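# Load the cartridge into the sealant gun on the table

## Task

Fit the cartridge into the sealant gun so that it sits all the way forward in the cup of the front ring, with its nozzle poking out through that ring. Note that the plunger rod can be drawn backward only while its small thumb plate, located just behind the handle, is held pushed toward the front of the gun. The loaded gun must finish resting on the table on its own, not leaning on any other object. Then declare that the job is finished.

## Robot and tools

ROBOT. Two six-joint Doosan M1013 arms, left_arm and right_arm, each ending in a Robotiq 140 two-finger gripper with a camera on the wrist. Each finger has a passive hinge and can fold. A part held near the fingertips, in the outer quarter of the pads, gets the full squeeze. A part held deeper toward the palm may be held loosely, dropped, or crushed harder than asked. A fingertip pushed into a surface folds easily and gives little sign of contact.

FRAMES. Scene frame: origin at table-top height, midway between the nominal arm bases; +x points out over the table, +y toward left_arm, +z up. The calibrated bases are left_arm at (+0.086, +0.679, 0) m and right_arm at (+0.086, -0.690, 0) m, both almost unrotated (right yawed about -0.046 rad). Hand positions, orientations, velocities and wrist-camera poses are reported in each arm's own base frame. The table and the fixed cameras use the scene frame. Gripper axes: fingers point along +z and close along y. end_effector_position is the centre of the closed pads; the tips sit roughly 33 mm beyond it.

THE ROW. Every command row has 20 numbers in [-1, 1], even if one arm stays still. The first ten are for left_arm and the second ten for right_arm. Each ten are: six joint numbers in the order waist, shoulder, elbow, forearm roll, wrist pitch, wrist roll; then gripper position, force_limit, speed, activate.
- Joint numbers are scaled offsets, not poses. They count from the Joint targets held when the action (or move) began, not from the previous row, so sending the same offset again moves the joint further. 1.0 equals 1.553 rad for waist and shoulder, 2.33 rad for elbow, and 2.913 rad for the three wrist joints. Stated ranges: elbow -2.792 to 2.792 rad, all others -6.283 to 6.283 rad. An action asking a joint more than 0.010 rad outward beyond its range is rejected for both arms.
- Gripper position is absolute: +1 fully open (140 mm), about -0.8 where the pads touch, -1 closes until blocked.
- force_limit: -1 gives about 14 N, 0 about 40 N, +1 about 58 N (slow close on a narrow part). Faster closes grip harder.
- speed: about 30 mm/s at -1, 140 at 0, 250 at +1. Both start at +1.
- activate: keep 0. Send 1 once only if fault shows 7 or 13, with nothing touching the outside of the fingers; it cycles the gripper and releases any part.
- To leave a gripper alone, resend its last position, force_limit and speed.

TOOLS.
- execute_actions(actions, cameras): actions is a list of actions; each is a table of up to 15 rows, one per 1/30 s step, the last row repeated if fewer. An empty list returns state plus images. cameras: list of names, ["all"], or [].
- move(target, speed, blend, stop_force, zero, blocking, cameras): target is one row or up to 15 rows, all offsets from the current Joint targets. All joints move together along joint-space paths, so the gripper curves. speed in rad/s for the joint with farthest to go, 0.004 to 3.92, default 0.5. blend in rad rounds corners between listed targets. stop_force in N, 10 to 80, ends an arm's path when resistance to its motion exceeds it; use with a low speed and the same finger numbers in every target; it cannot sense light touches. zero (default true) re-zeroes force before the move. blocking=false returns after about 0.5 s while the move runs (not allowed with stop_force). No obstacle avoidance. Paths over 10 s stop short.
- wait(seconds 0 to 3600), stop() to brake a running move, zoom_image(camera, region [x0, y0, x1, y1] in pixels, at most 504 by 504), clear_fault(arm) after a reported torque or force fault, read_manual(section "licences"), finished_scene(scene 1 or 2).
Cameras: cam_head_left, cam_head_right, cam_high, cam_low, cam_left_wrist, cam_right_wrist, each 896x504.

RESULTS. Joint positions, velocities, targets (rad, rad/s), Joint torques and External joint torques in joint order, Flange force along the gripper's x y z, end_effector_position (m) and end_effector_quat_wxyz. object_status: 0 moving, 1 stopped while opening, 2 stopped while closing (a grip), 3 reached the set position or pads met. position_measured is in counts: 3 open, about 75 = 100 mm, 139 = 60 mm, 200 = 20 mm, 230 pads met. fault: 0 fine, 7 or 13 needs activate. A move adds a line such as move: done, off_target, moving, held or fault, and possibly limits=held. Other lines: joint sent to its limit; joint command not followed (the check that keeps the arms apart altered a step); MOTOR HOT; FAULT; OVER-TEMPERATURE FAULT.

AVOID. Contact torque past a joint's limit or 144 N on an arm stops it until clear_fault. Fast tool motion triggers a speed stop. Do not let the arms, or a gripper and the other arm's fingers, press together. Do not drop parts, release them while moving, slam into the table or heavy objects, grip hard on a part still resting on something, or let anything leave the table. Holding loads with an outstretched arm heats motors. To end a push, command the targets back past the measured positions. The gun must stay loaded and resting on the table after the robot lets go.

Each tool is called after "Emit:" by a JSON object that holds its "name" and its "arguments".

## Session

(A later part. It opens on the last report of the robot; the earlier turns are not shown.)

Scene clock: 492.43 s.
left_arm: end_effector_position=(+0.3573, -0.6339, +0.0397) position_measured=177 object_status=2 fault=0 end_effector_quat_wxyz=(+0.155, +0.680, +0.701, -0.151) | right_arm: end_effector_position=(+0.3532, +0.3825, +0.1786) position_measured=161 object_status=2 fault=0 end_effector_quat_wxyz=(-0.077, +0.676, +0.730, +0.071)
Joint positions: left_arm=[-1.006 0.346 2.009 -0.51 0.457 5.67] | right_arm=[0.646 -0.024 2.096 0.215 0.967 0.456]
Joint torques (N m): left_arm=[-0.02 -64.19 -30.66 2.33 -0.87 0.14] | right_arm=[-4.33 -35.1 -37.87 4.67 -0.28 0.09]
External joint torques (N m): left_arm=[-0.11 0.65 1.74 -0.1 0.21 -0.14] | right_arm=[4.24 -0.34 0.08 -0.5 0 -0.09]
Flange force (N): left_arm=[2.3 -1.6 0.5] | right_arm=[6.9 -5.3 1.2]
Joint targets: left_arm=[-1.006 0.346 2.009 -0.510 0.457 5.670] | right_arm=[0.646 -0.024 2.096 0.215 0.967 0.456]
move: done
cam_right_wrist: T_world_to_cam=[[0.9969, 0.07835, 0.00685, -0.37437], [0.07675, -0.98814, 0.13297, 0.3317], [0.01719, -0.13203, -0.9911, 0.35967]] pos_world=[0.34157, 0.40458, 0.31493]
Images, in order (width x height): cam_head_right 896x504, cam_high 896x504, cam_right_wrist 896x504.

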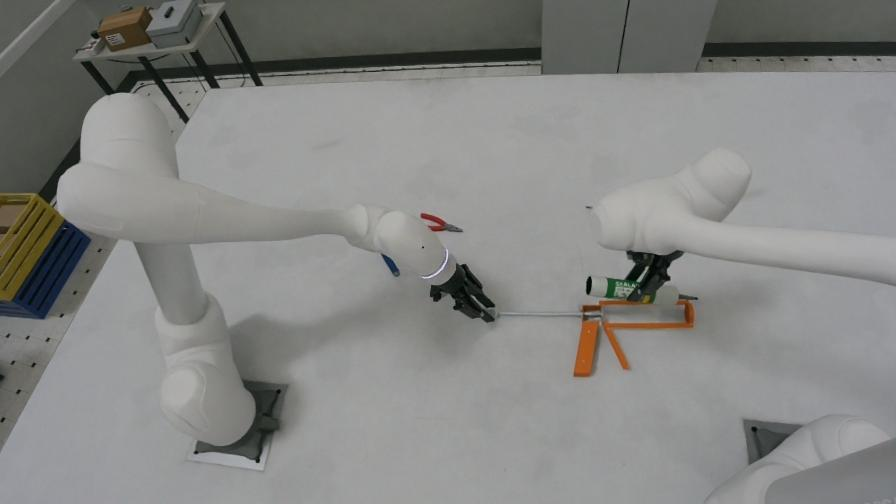

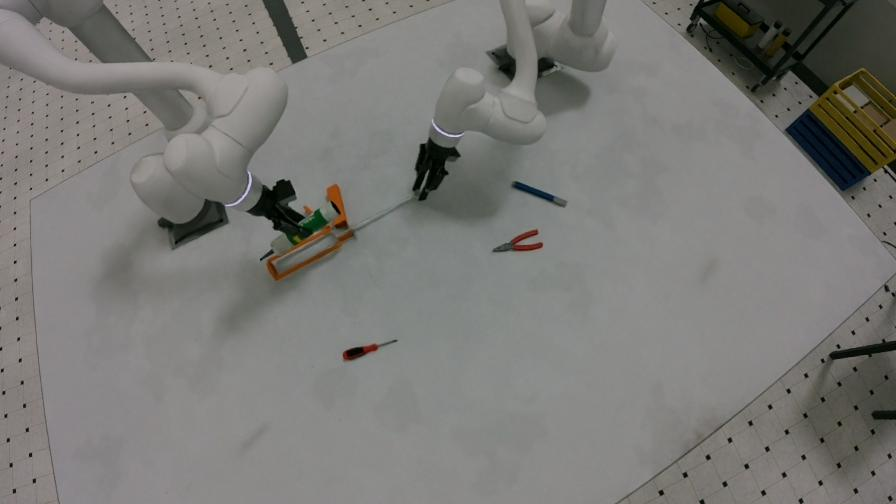

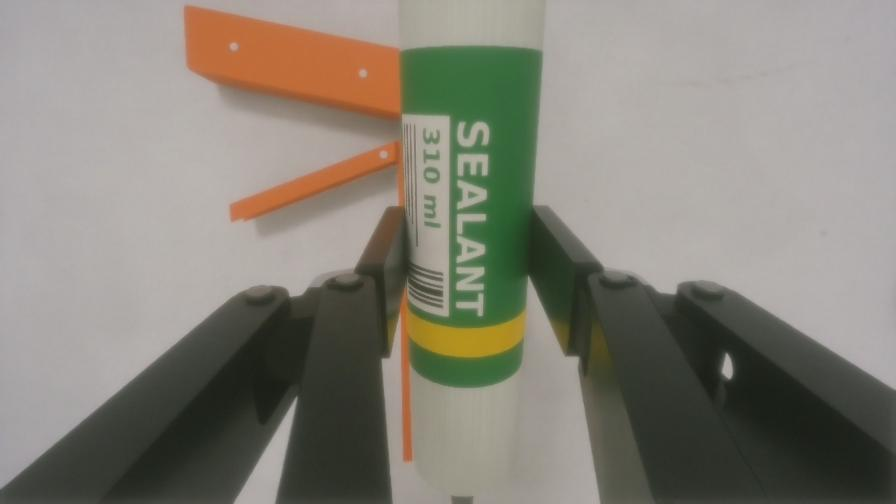

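Emit:
{"name": "move", "arguments": {"target": [0,0,0,0,0,0,-1,0,-1,0, 0.00404,0.03117,0.02907,0.00666,-0.0393,-0.00897,-1,0,-1,0], "speed": 0.1, "cameras": ["cam_right_wrist","cam_high","cam_head_right"]}}

Emit:
{"name": "zoom_image", "arguments": {"camera": "cam_right_wrist", "region": [340, 230, 600, 504]}}

Emit:
{"name": "zoom_image", "arguments": {"camera": "cam_head_right", "region": [560, 230, 740, 360]}}

Emit:
{"name": "zoom_image", "arguments": {"camera": "cam_high", "region": [230, 170, 380, 300]}}

Scene clock: 580.93 s.
left_arm: end_effector_position=(+0.3573, -0.6339, +0.0397) position_measured=177 object_status=2 fault=0 end_effector_quat_wxyz=(+0.155, +0.680, +0.701, -0.151) | right_arm: end_effector_position=(+0.3477, +0.3820, +0.1235) position_measured=161 object_status=2 fault=0 end_effector_quat_wxyz=(-0.077, +0.676, +0.730, +0.071)
Joint positions: left_arm=[-1.006 0.346 2.009 -0.51 0.457 5.67] | right_arm=[0.652 0.024 2.164 0.234 0.852 0.43]
Joint torques (N m): left_arm=[-0.18 -64.32 -30.62 2.33 -0.83 0.11] | right_arm=[-4.19 -37.7 -35.49 4.33 -0.31 -0.03]
External joint torques (N m): left_arm=[0.06 0.36 1.48 -0.08 0.17 -0.11] | right_arm=[4.13 -0.21 0.18 -0.47 0.04 0.03]
Flange force (N): left_arm=[2.1 -1.3 0.1] | right_arm=[7.0 -5.4 1.1]
Joint targets: left_arm=[-1.006 0.346 2.009 -0.510 0.457 5.670] | right_arm=[0.652 0.024 2.164 0.234 0.852 0.430]
move: done
cam_right_wrist: T_world_to_cam=[[0.9969, 0.07844, 0.00673, -0.36838], [0.07685, -0.98812, 0.13306, 0.339], [0.01709, -0.13213, -0.99108, 0.30508]] pos_world=[0.33597, 0.40418, 0.25973]
Images, in order (width x height): cam_head_right 896x504, cam_high 896x504, cam_right_wrist 896x504.

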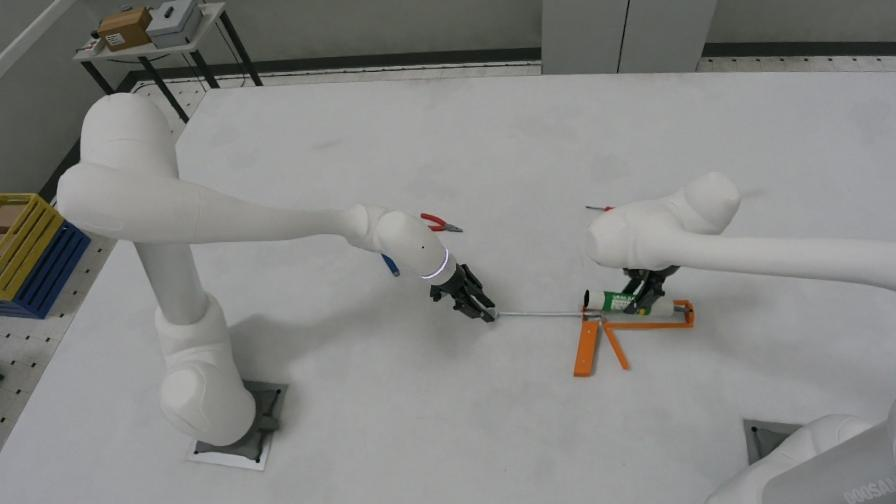

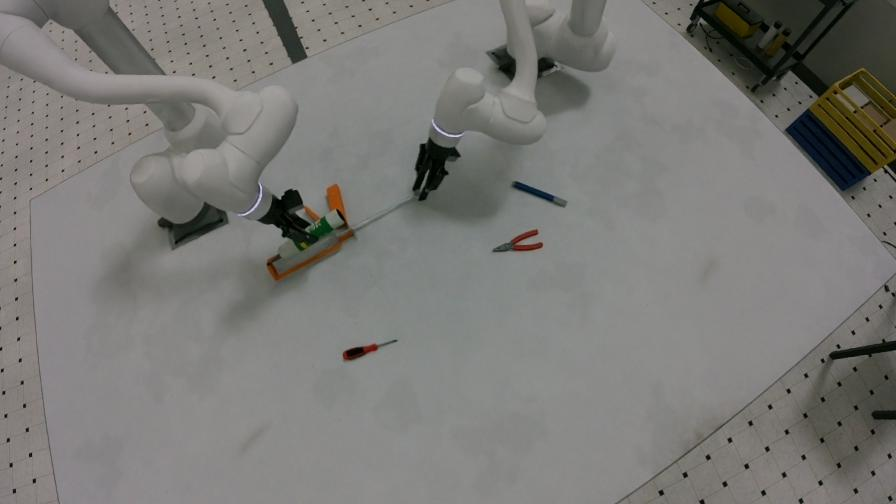

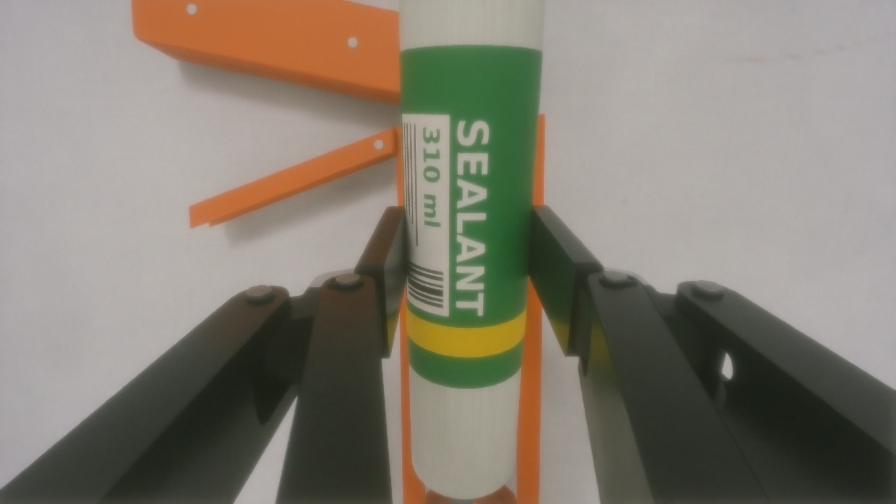

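Scaled by 1.839 from the camera's image (finer frame: 1280x720).

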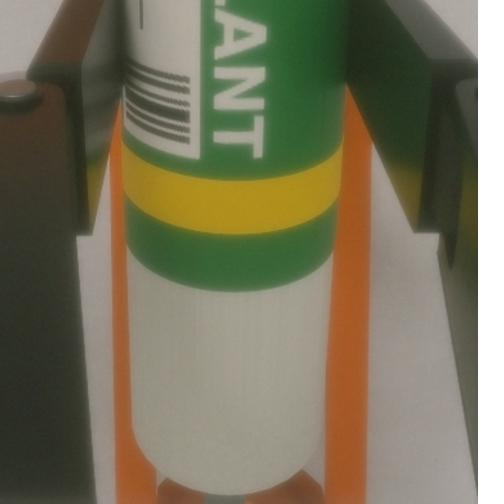

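Scaled by 2.800 from the camera's image (finer frame: 1280x720).

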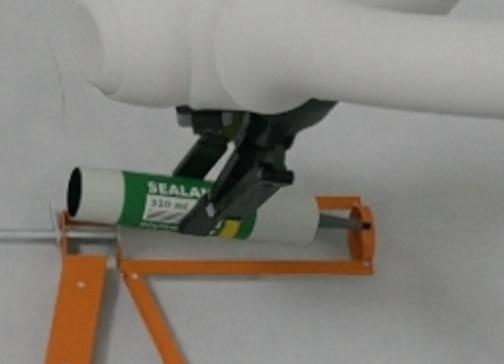

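Scaled by 3.360 from the camera's image (finer frame: 1280x720).

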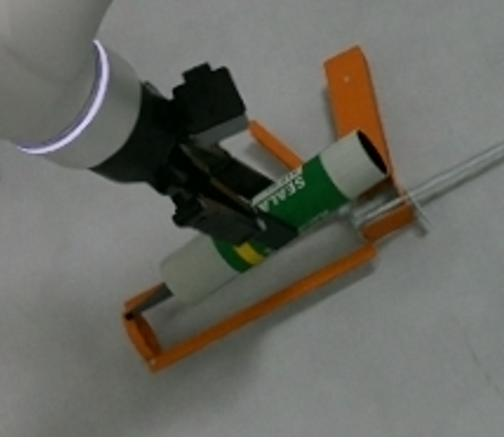

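Emit:
{"name": "zoom_image", "arguments": {"camera": "cam_right_wrist", "region": [390, 404, 560, 504]}}

Emit:
{"name": "zoom_image", "arguments": {"camera": "cam_right_wrist", "region": [380, 100, 570, 240]}}

Scaled by 2.965 from the camera's image (finer frame: 1280x720).

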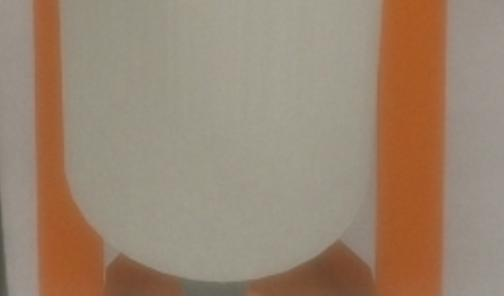

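Scaled by 2.653 from the camera's image (finer frame: 1280x720).

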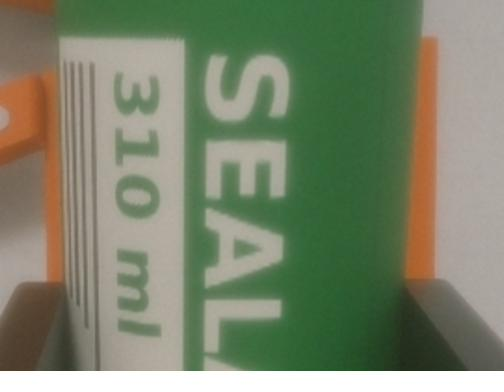

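Emit:
{"name": "zoom_image", "arguments": {"camera": "cam_head_right", "region": [660, 285, 710, 335]}}

Emit:
{"name": "zoom_image", "arguments": {"camera": "cam_high", "region": [255, 235, 305, 285]}}

Scaled by 10.080 from the camera's image (finer frame: 1280x720).

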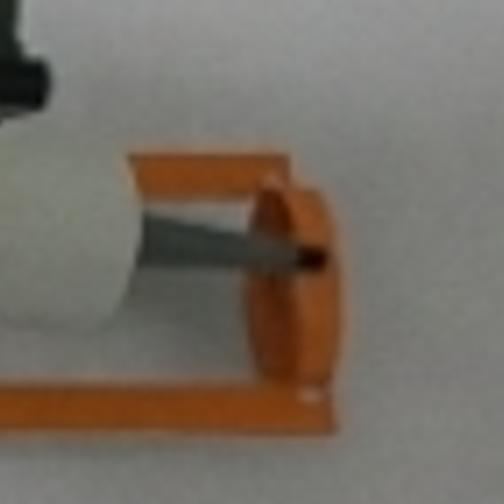

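Scaled by 10.080 from the camera's image (finer frame: 1280x720).

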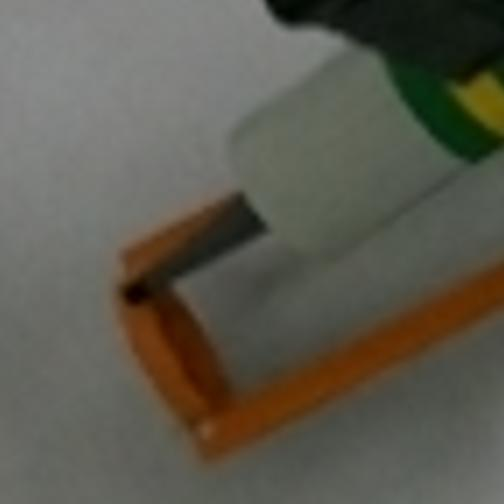

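Emit:
{"name": "move", "arguments": {"target": [0,0,0,0,0,0,-1,0,-1,0, 0.00093,0.02536,0.00609,0.00418,-0.0176,-0.00738,-1,0,-1,0], "speed": 0.05, "stop_force": 20, "cameras": ["cam_right_wrist","cam_high","cam_head_right"]}}

Emit:
{"name": "zoom_image", "arguments": {"camera": "cam_right_wrist", "region": [380, 404, 570, 504]}}

Emit:
{"name": "zoom_image", "arguments": {"camera": "cam_right_wrist", "region": [370, 60, 580, 240]}}

Emit:
{"name": "zoom_image", "arguments": {"camera": "cam_head_right", "region": [660, 285, 710, 335]}}

Emit:
{"name": "zoom_image", "arguments": {"camera": "cam_high", "region": [255, 235, 305, 285]}}

Scene clock: 750.20 s.
left_arm: end_effector_position=(+0.3573, -0.6339, +0.0397) position_measured=177 object_status=2 fault=0 end_effector_quat_wxyz=(+0.155, +0.680, +0.701, -0.151) | right_arm: end_effector_position=(+0.3520, +0.3864, +0.0985) position_measured=161 object_status=2 fault=0 end_effector_quat_wxyz=(-0.077, +0.674, +0.732, +0.071)
Joint positions: left_arm=[-1.006 0.346 2.009 -0.51 0.457 5.67] | right_arm=[0.654 0.063 2.178 0.246 0.801 0.408]
Joint torques (N m): left_arm=[-0.13 -62.81 -29.98 2.41 -0.89 0.18] | right_arm=[-4.32 -37.73 -32.41 4.06 -0.52 -0.02]
External joint torques (N m): left_arm=[-0.01 -0.65 1.18 -0.18 0.25 -0.18] | right_arm=[4.44 -3.06 -1.62 -0.36 0.27 0.02]
Flange force (N): left_arm=[1.9 -1.7 -1.5] | right_arm=[7.8 -6.6 -4.5]
Joint targets: left_arm=[-1.006 0.346 2.009 -0.510 0.457 5.670] | right_arm=[0.654 0.063 2.178 0.246 0.801 0.408]
move: done
cam_right_wrist: T_world_to_cam=[[0.99646, 0.08378, 0.00674, -0.37478], [0.08215, -0.9877, 0.13302, 0.34427], [0.0178, -0.132, -0.99109, 0.2806]] pos_world=[0.34018, 0.40847, 0.23483]
Images, in order (width x height): cam_head_right 896x504, cam_high 896x504, cam_right_wrist 896x504.

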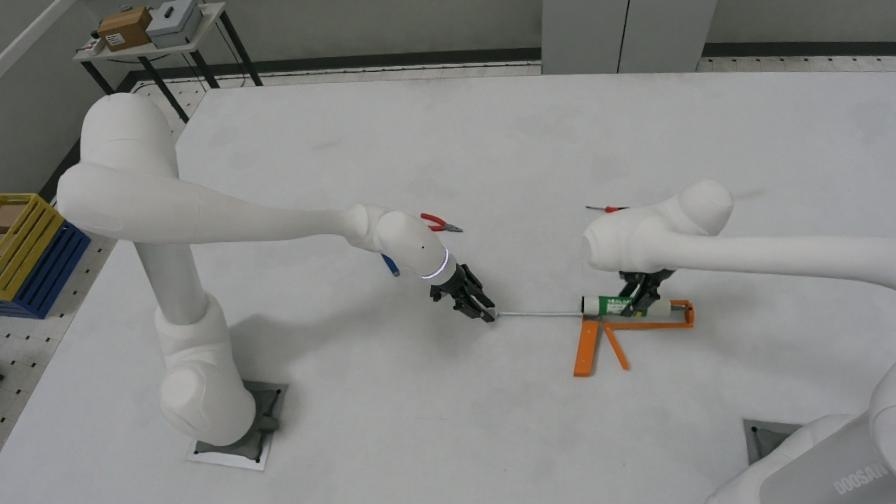

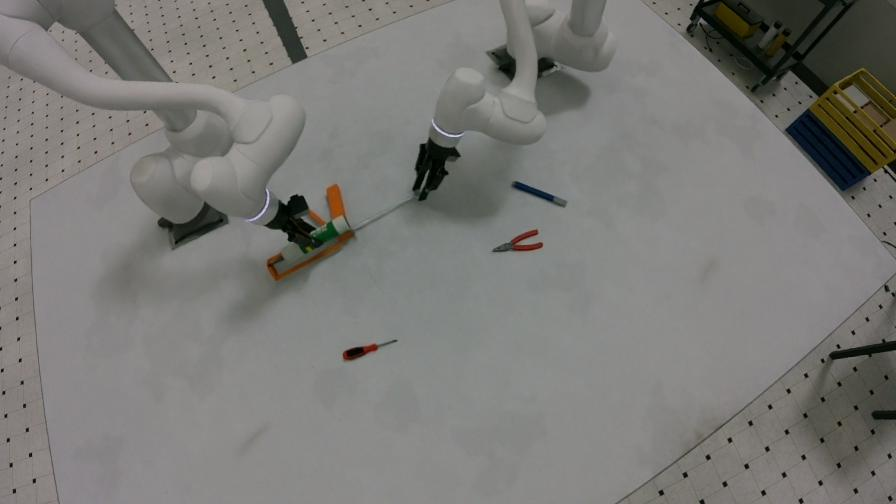

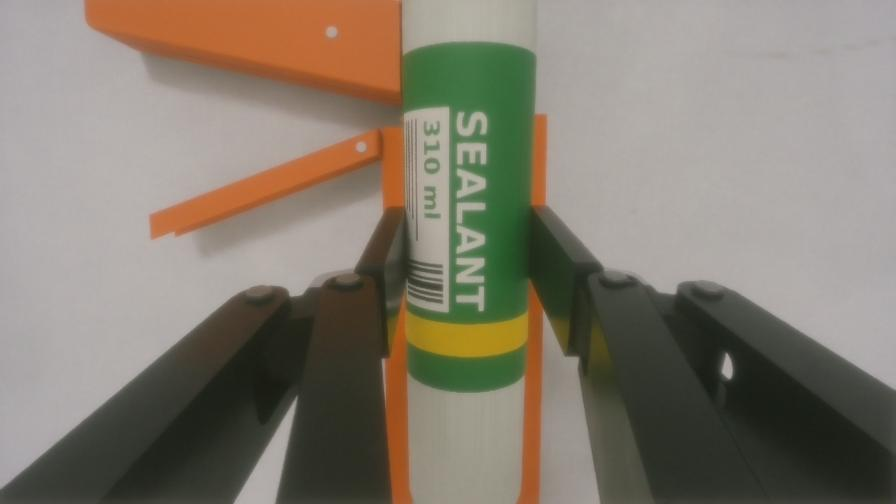

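Scaled by 2.653 from the camera's image (finer frame: 1280x720).

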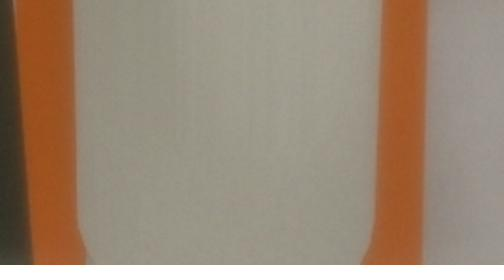

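Scaled by 2.400 from the camera's image (finer frame: 1280x720).

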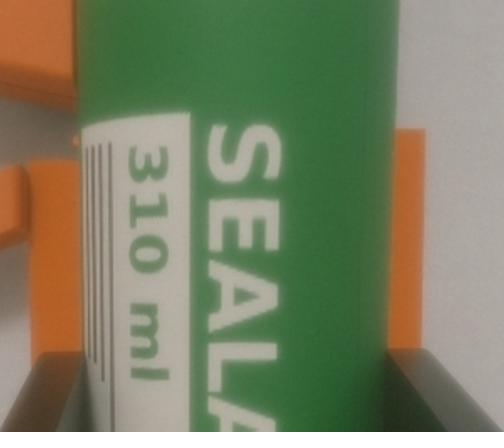

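Scaled by 10.080 from the camera's image (finer frame: 1280x720).

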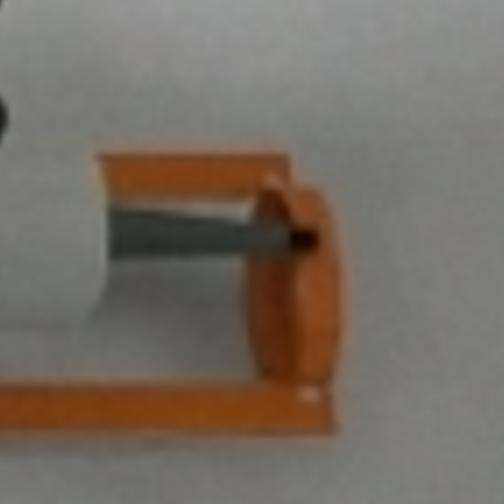

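Scaled by 10.080 from the camera's image (finer frame: 1280x720).

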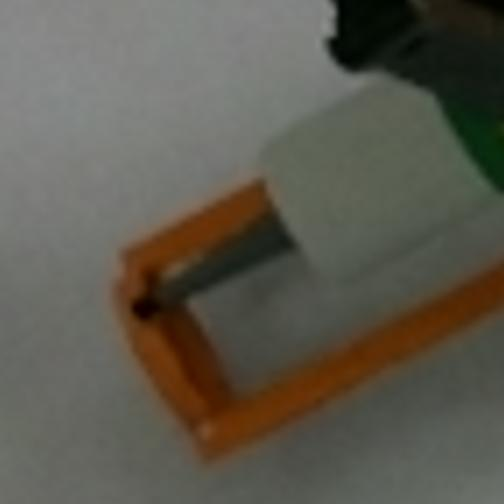

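Emit:
{"name": "move", "arguments": {"target": [0,0,0,0,0,0,-1,0,-1,0, -0.04444,-0.0329,0.00917,0.067,0.00038,-0.06701,-1,0,-1,0], "speed": 0.12, "cameras": ["cam_right_wrist","cam_high","cam_head_right"]}}

Emit:
{"name": "zoom_image", "arguments": {"camera": "cam_right_wrist", "region": [370, 354, 570, 504]}}

Emit:
{"name": "zoom_image", "arguments": {"camera": "cam_head_right", "region": [650, 280, 710, 335]}}

Emit:
{"name": "zoom_image", "arguments": {"camera": "cam_high", "region": [255, 225, 315, 285]}}

Scene clock: 843.37 s.
left_arm: end_effector_position=(+0.3573, -0.6339, +0.0397) position_measured=177 object_status=2 fault=0 end_effector_quat_wxyz=(+0.155, +0.680, +0.701, -0.151) | right_arm: end_effector_position=(+0.3512, +0.3963, +0.1267) position_measured=161 object_status=2 fault=0 end_effector_quat_wxyz=(-0.131, +0.666, +0.724, +0.120)
Joint positions: left_arm=[-1.006 0.346 2.009 -0.51 0.457 5.67] | right_arm=[0.585 0.012 2.2 0.441 0.802 0.213]
Joint torques (N m): left_arm=[-0.12 -64.42 -30.55 2.36 -0.82 0.14] | right_arm=[-4.21 -36.52 -35.82 4.44 -0.25 -0.05]
External joint torques (N m): left_arm=[-0.01 0.72 1.57 -0.13 0.17 -0.14] | right_arm=[4.41 -0.31 0.42 -0.59 0.03 0.05]
Flange force (N): left_arm=[2.1 -1.2 0.7] | right_arm=[7.8 -5.7 2.3]
Joint targets: left_arm=[-1.006 0.346 2.009 -0.510 0.457 5.670] | right_arm=[0.585 0.012 2.200 0.441 0.802 0.213]
move: done
cam_right_wrist: T_world_to_cam=[[0.99654, 0.08278, 0.00686, -0.37469], [0.08287, -0.99645, -0.01487, 0.37221], [0.0056, 0.01539, -0.99987, 0.25675]] pos_world=[0.34111, 0.39795, 0.26482]
Images, in order (width x height): cam_head_right 896x504, cam_high 896x504, cam_right_wrist 896x504.

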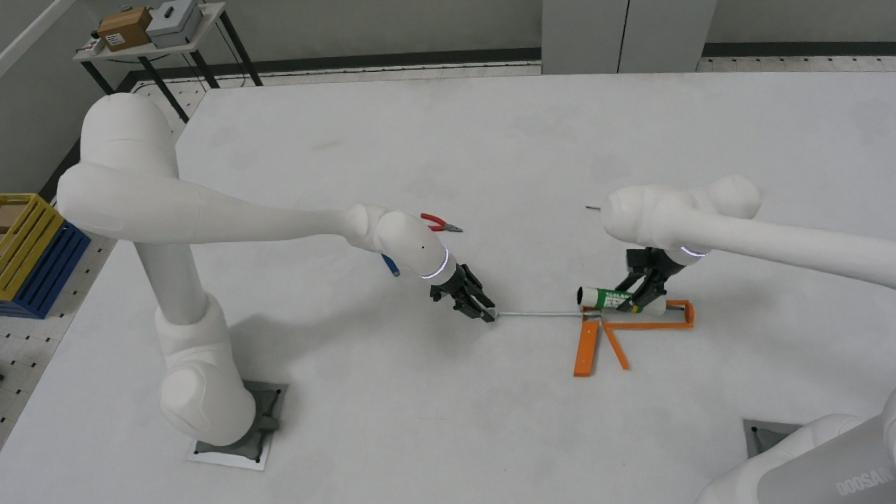

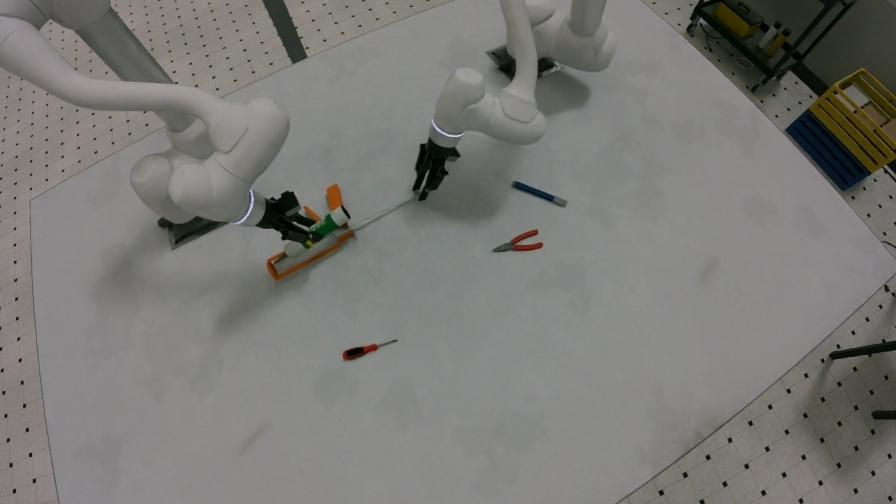

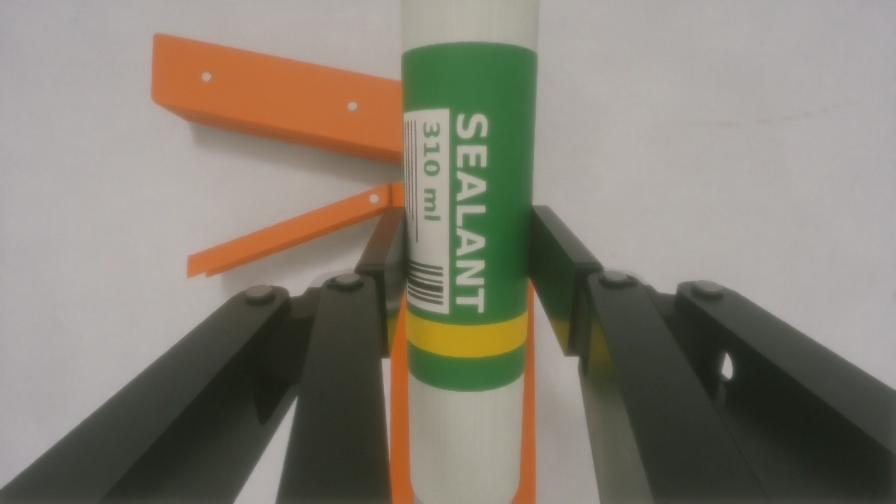

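Scaled by 2.520 from the camera's image (finer frame: 1280x720).

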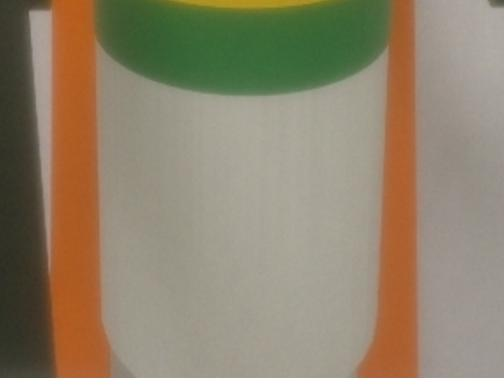

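Scaled by 8.400 from the camera's image (finer frame: 1280x720).

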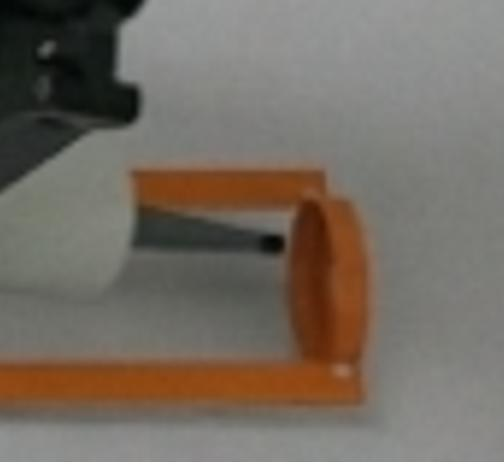

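Scaled by 8.400 from the camera's image (finer frame: 1280x720).

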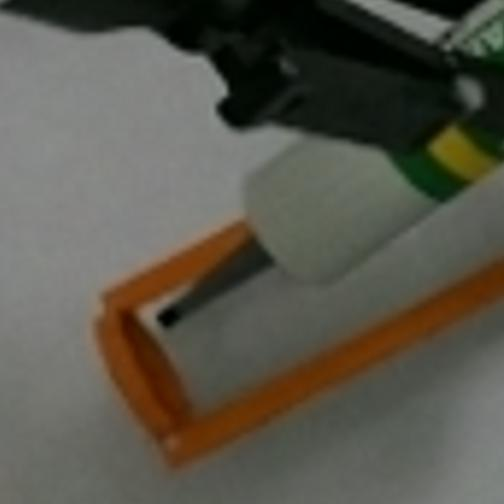

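Emit:
{"name": "move", "arguments": {"target": [0,0,0,0,0,0,-1,0,-1,0, 0.01198,0.02428,0.00541,-0.02269,-0.0129,0.01728,-1,0,-1,0], "speed": 0.05, "stop_force": 12, "cameras": ["cam_right_wrist","cam_high","cam_head_right"]}}

Emit:
{"name": "zoom_image", "arguments": {"camera": "cam_right_wrist", "region": [370, 354, 570, 504]}}

Emit:
{"name": "zoom_image", "arguments": {"camera": "cam_head_right", "region": [650, 280, 710, 335]}}

Emit:
{"name": "zoom_image", "arguments": {"camera": "cam_high", "region": [255, 225, 315, 285]}}

Scene clock: 891.40 s.
left_arm: end_effector_position=(+0.3573, -0.6339, +0.0397) position_measured=177 object_status=2 fault=0 end_effector_quat_wxyz=(+0.155, +0.680, +0.701, -0.151) | right_arm: end_effector_position=(+0.3524, +0.3872, +0.0973) position_measured=161 object_status=2 fault=0 end_effector_quat_wxyz=(-0.109, +0.670, +0.728, +0.100)
Joint positions: left_arm=[-1.006 0.346 2.009 -0.51 0.457 5.67] | right_arm=[0.603 0.05 2.212 0.375 0.765 0.263]
Joint torques (N m): left_arm=[-0.33 -64.47 -30.57 2.33 -0.84 0.17] | right_arm=[-3.96 -39.15 -34.19 4.18 -0.22 0]
External joint torques (N m): left_arm=[0.28 0.79 1.49 -0.09 0.17 -0.17] | right_arm=[4.06 0 0.36 -0.52 0 0]
Flange force (N): left_arm=[2.0 -0.7 0.6] | right_arm=[7.1 -4.9 2.1]
Joint targets: left_arm=[-1.006 0.346 2.009 -0.510 0.457 5.670] | right_arm=[0.603 0.050 2.212 0.375 0.765 0.263]
move: done
cam_right_wrist: T_world_to_cam=[[0.99651, 0.08316, 0.00679, -0.37508], [0.08276, -0.9955, 0.04624, 0.3564], [0.0106, -0.04551, -0.99891, 0.24932]] pos_world=[0.34164, 0.39733, 0.23511]
Images, in order (width x height): cam_head_right 896x504, cam_high 896x504, cam_right_wrist 896x504.

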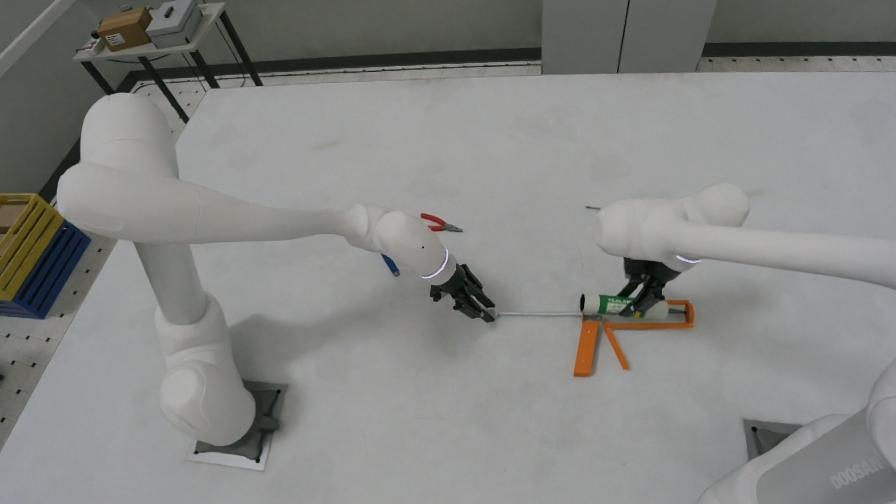

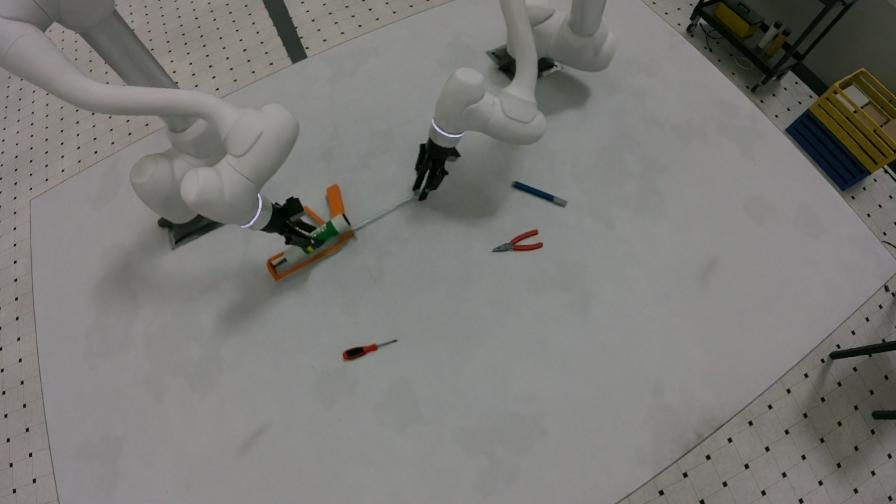

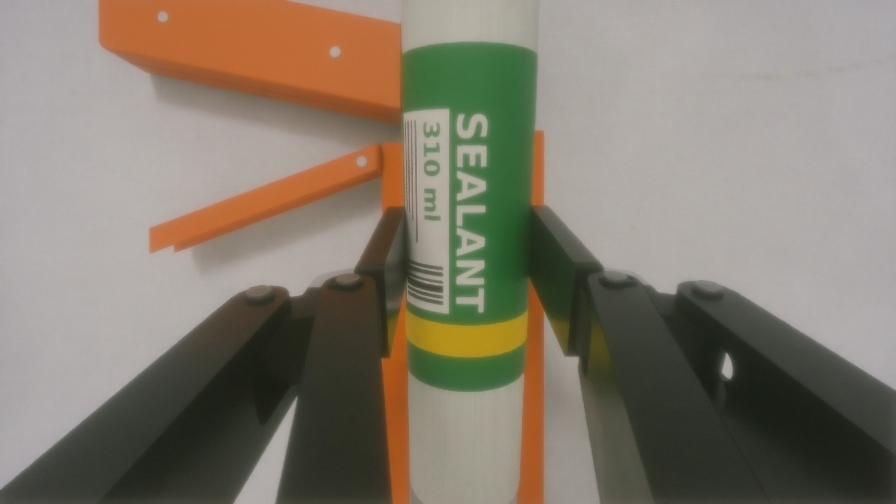

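Scaled by 2.520 from the camera's image (finer frame: 1280x720).

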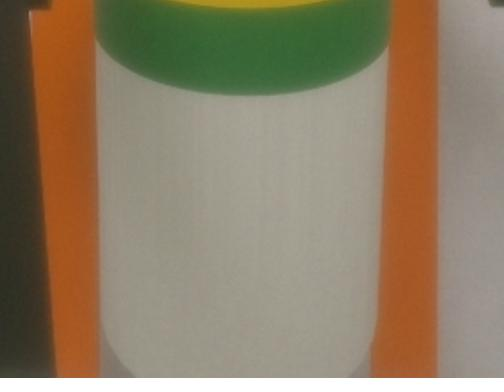

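Scaled by 8.400 from the camera's image (finer frame: 1280x720).

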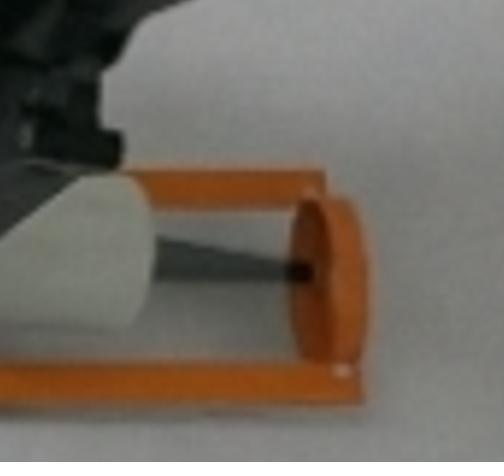

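Scaled by 8.400 from the camera's image (finer frame: 1280x720).

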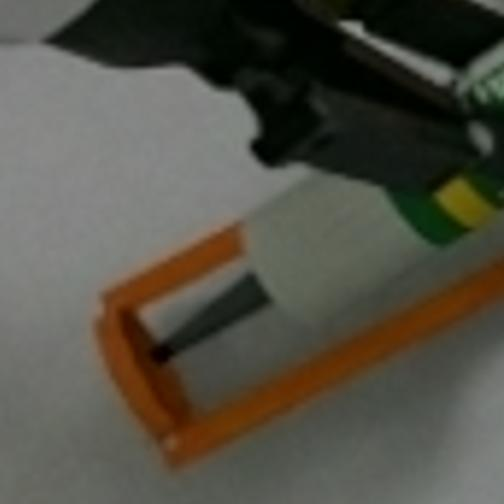

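Emit:
{"name": "move", "arguments": {"target": [0,0,0,0,0,0,-1,0,-1,0, -0.03992,-0.01161,0.01521,0.00434,0.00051,-0.02502,-1,0,-1,0], "speed": 0.04, "stop_force": 12, "cameras": ["cam_right_wrist","cam_high","cam_head_right"]}}

Emit:
{"name": "zoom_image", "arguments": {"camera": "cam_head_right", "region": [650, 280, 710, 335]}}

Emit:
{"name": "zoom_image", "arguments": {"camera": "cam_high", "region": [245, 225, 345, 295]}}

Scene clock: 918.33 s.
left_arm: end_effector_position=(+0.3573, -0.6339, +0.0397) position_measured=177 object_status=2 fault=0 end_effector_quat_wxyz=(+0.155, +0.680, +0.701, -0.151) | right_arm: end_effector_position=(+0.3548, +0.3553, +0.0903) position_measured=161 object_status=2 fault=0 end_effector_quat_wxyz=(-0.109, +0.670, +0.728, +0.100)
Joint positions: left_arm=[-1.006 0.346 2.009 -0.51 0.457 5.67] | right_arm=[0.541 0.032 2.248 0.388 0.766 0.19]
Joint torques (N m): left_arm=[0.07 -64.34 -30.54 2.31 -0.87 0.17] | right_arm=[-4.04 -36.68 -33.68 4.18 -0.13 0]
External joint torques (N m): left_arm=[-0.2 0.77 1.5 -0.07 0.21 -0.17] | right_arm=[4.09 -0.26 0.25 -0.55 -0.04 0]
Flange force (N): left_arm=[1.6 -1.4 0.7] | right_arm=[7.8 -4.8 1.8]
Joint targets: left_arm=[-1.006 0.346 2.009 -0.510 0.457 5.670] | right_arm=[0.541 0.032 2.248 0.388 0.766 0.190]
move: done
cam_right_wrist: T_world_to_cam=[[0.99651, 0.08316, 0.00679, -0.37468], [0.08276, -0.9955, 0.04614, 0.3248], [0.0106, -0.04541, -0.99891, 0.24081]] pos_world=[0.34394, 0.36543, 0.22811]
Images, in order (width x height): cam_head_right 896x504, cam_high 896x504, cam_right_wrist 896x504.

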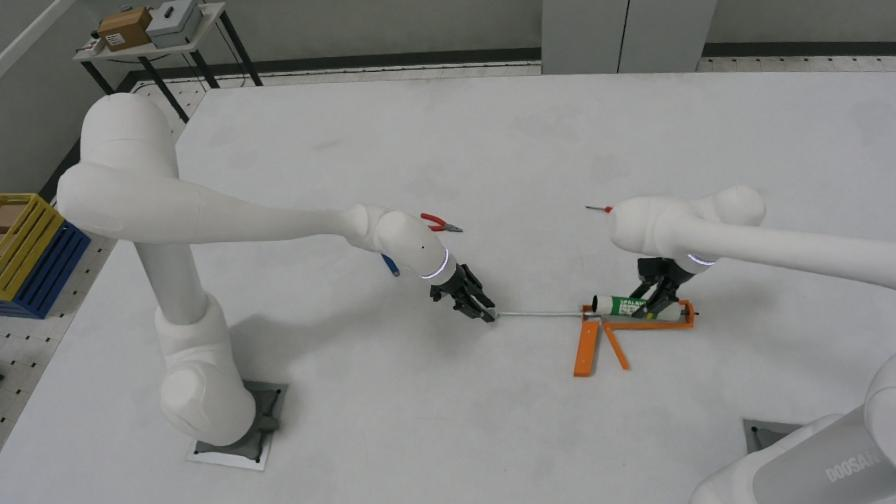

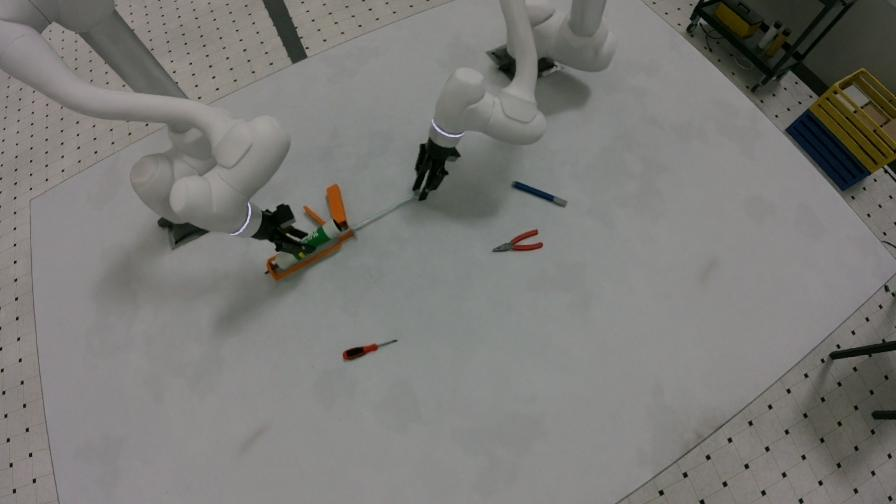

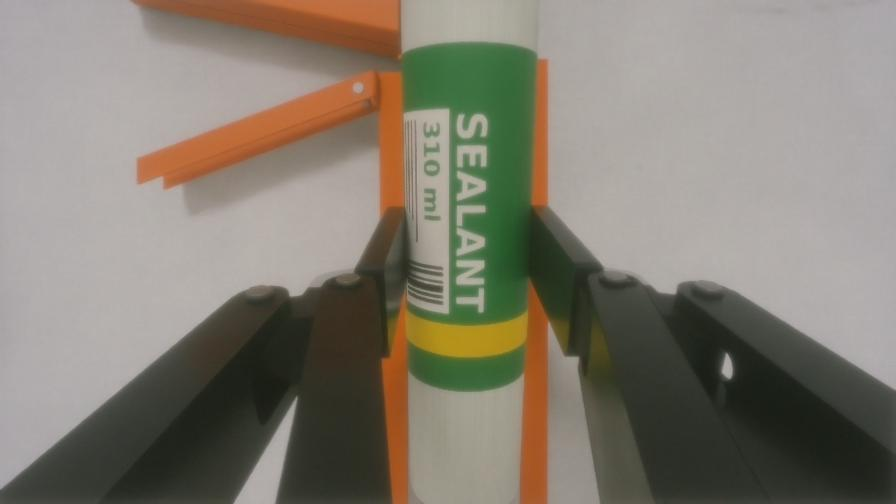

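Scaled by 8.400 from the camera's image (finer frame: 1280x720).

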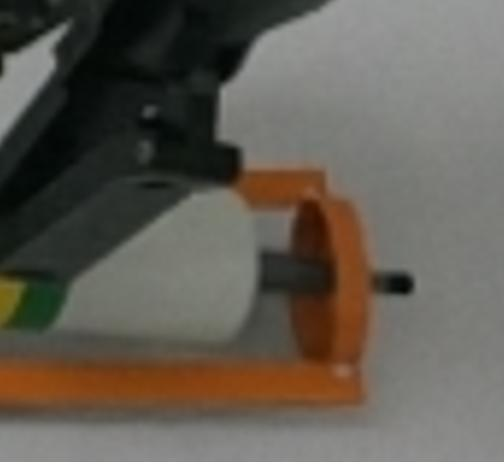

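Scaled by 5.040 from the camera's image (finer frame: 1280x720).

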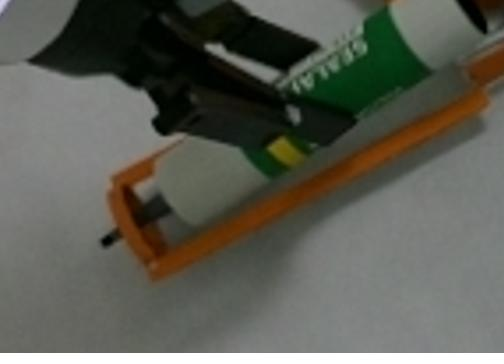

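Emit:
{"name": "zoom_image", "arguments": {"camera": "cam_right_wrist", "region": [380, 40, 560, 120]}}

Emit:
{"name": "zoom_image", "arguments": {"camera": "cam_right_wrist", "region": [380, 400, 560, 480]}}

Scaled by 2.800 from the camera's image (finer frame: 1280x720).

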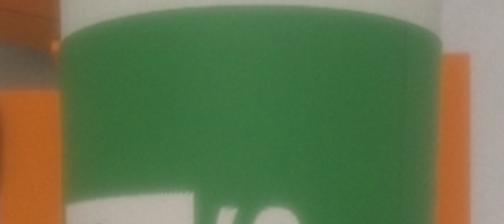

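Scaled by 2.800 from the camera's image (finer frame: 1280x720).

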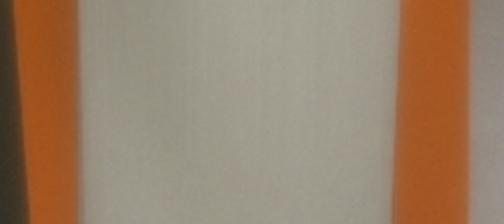

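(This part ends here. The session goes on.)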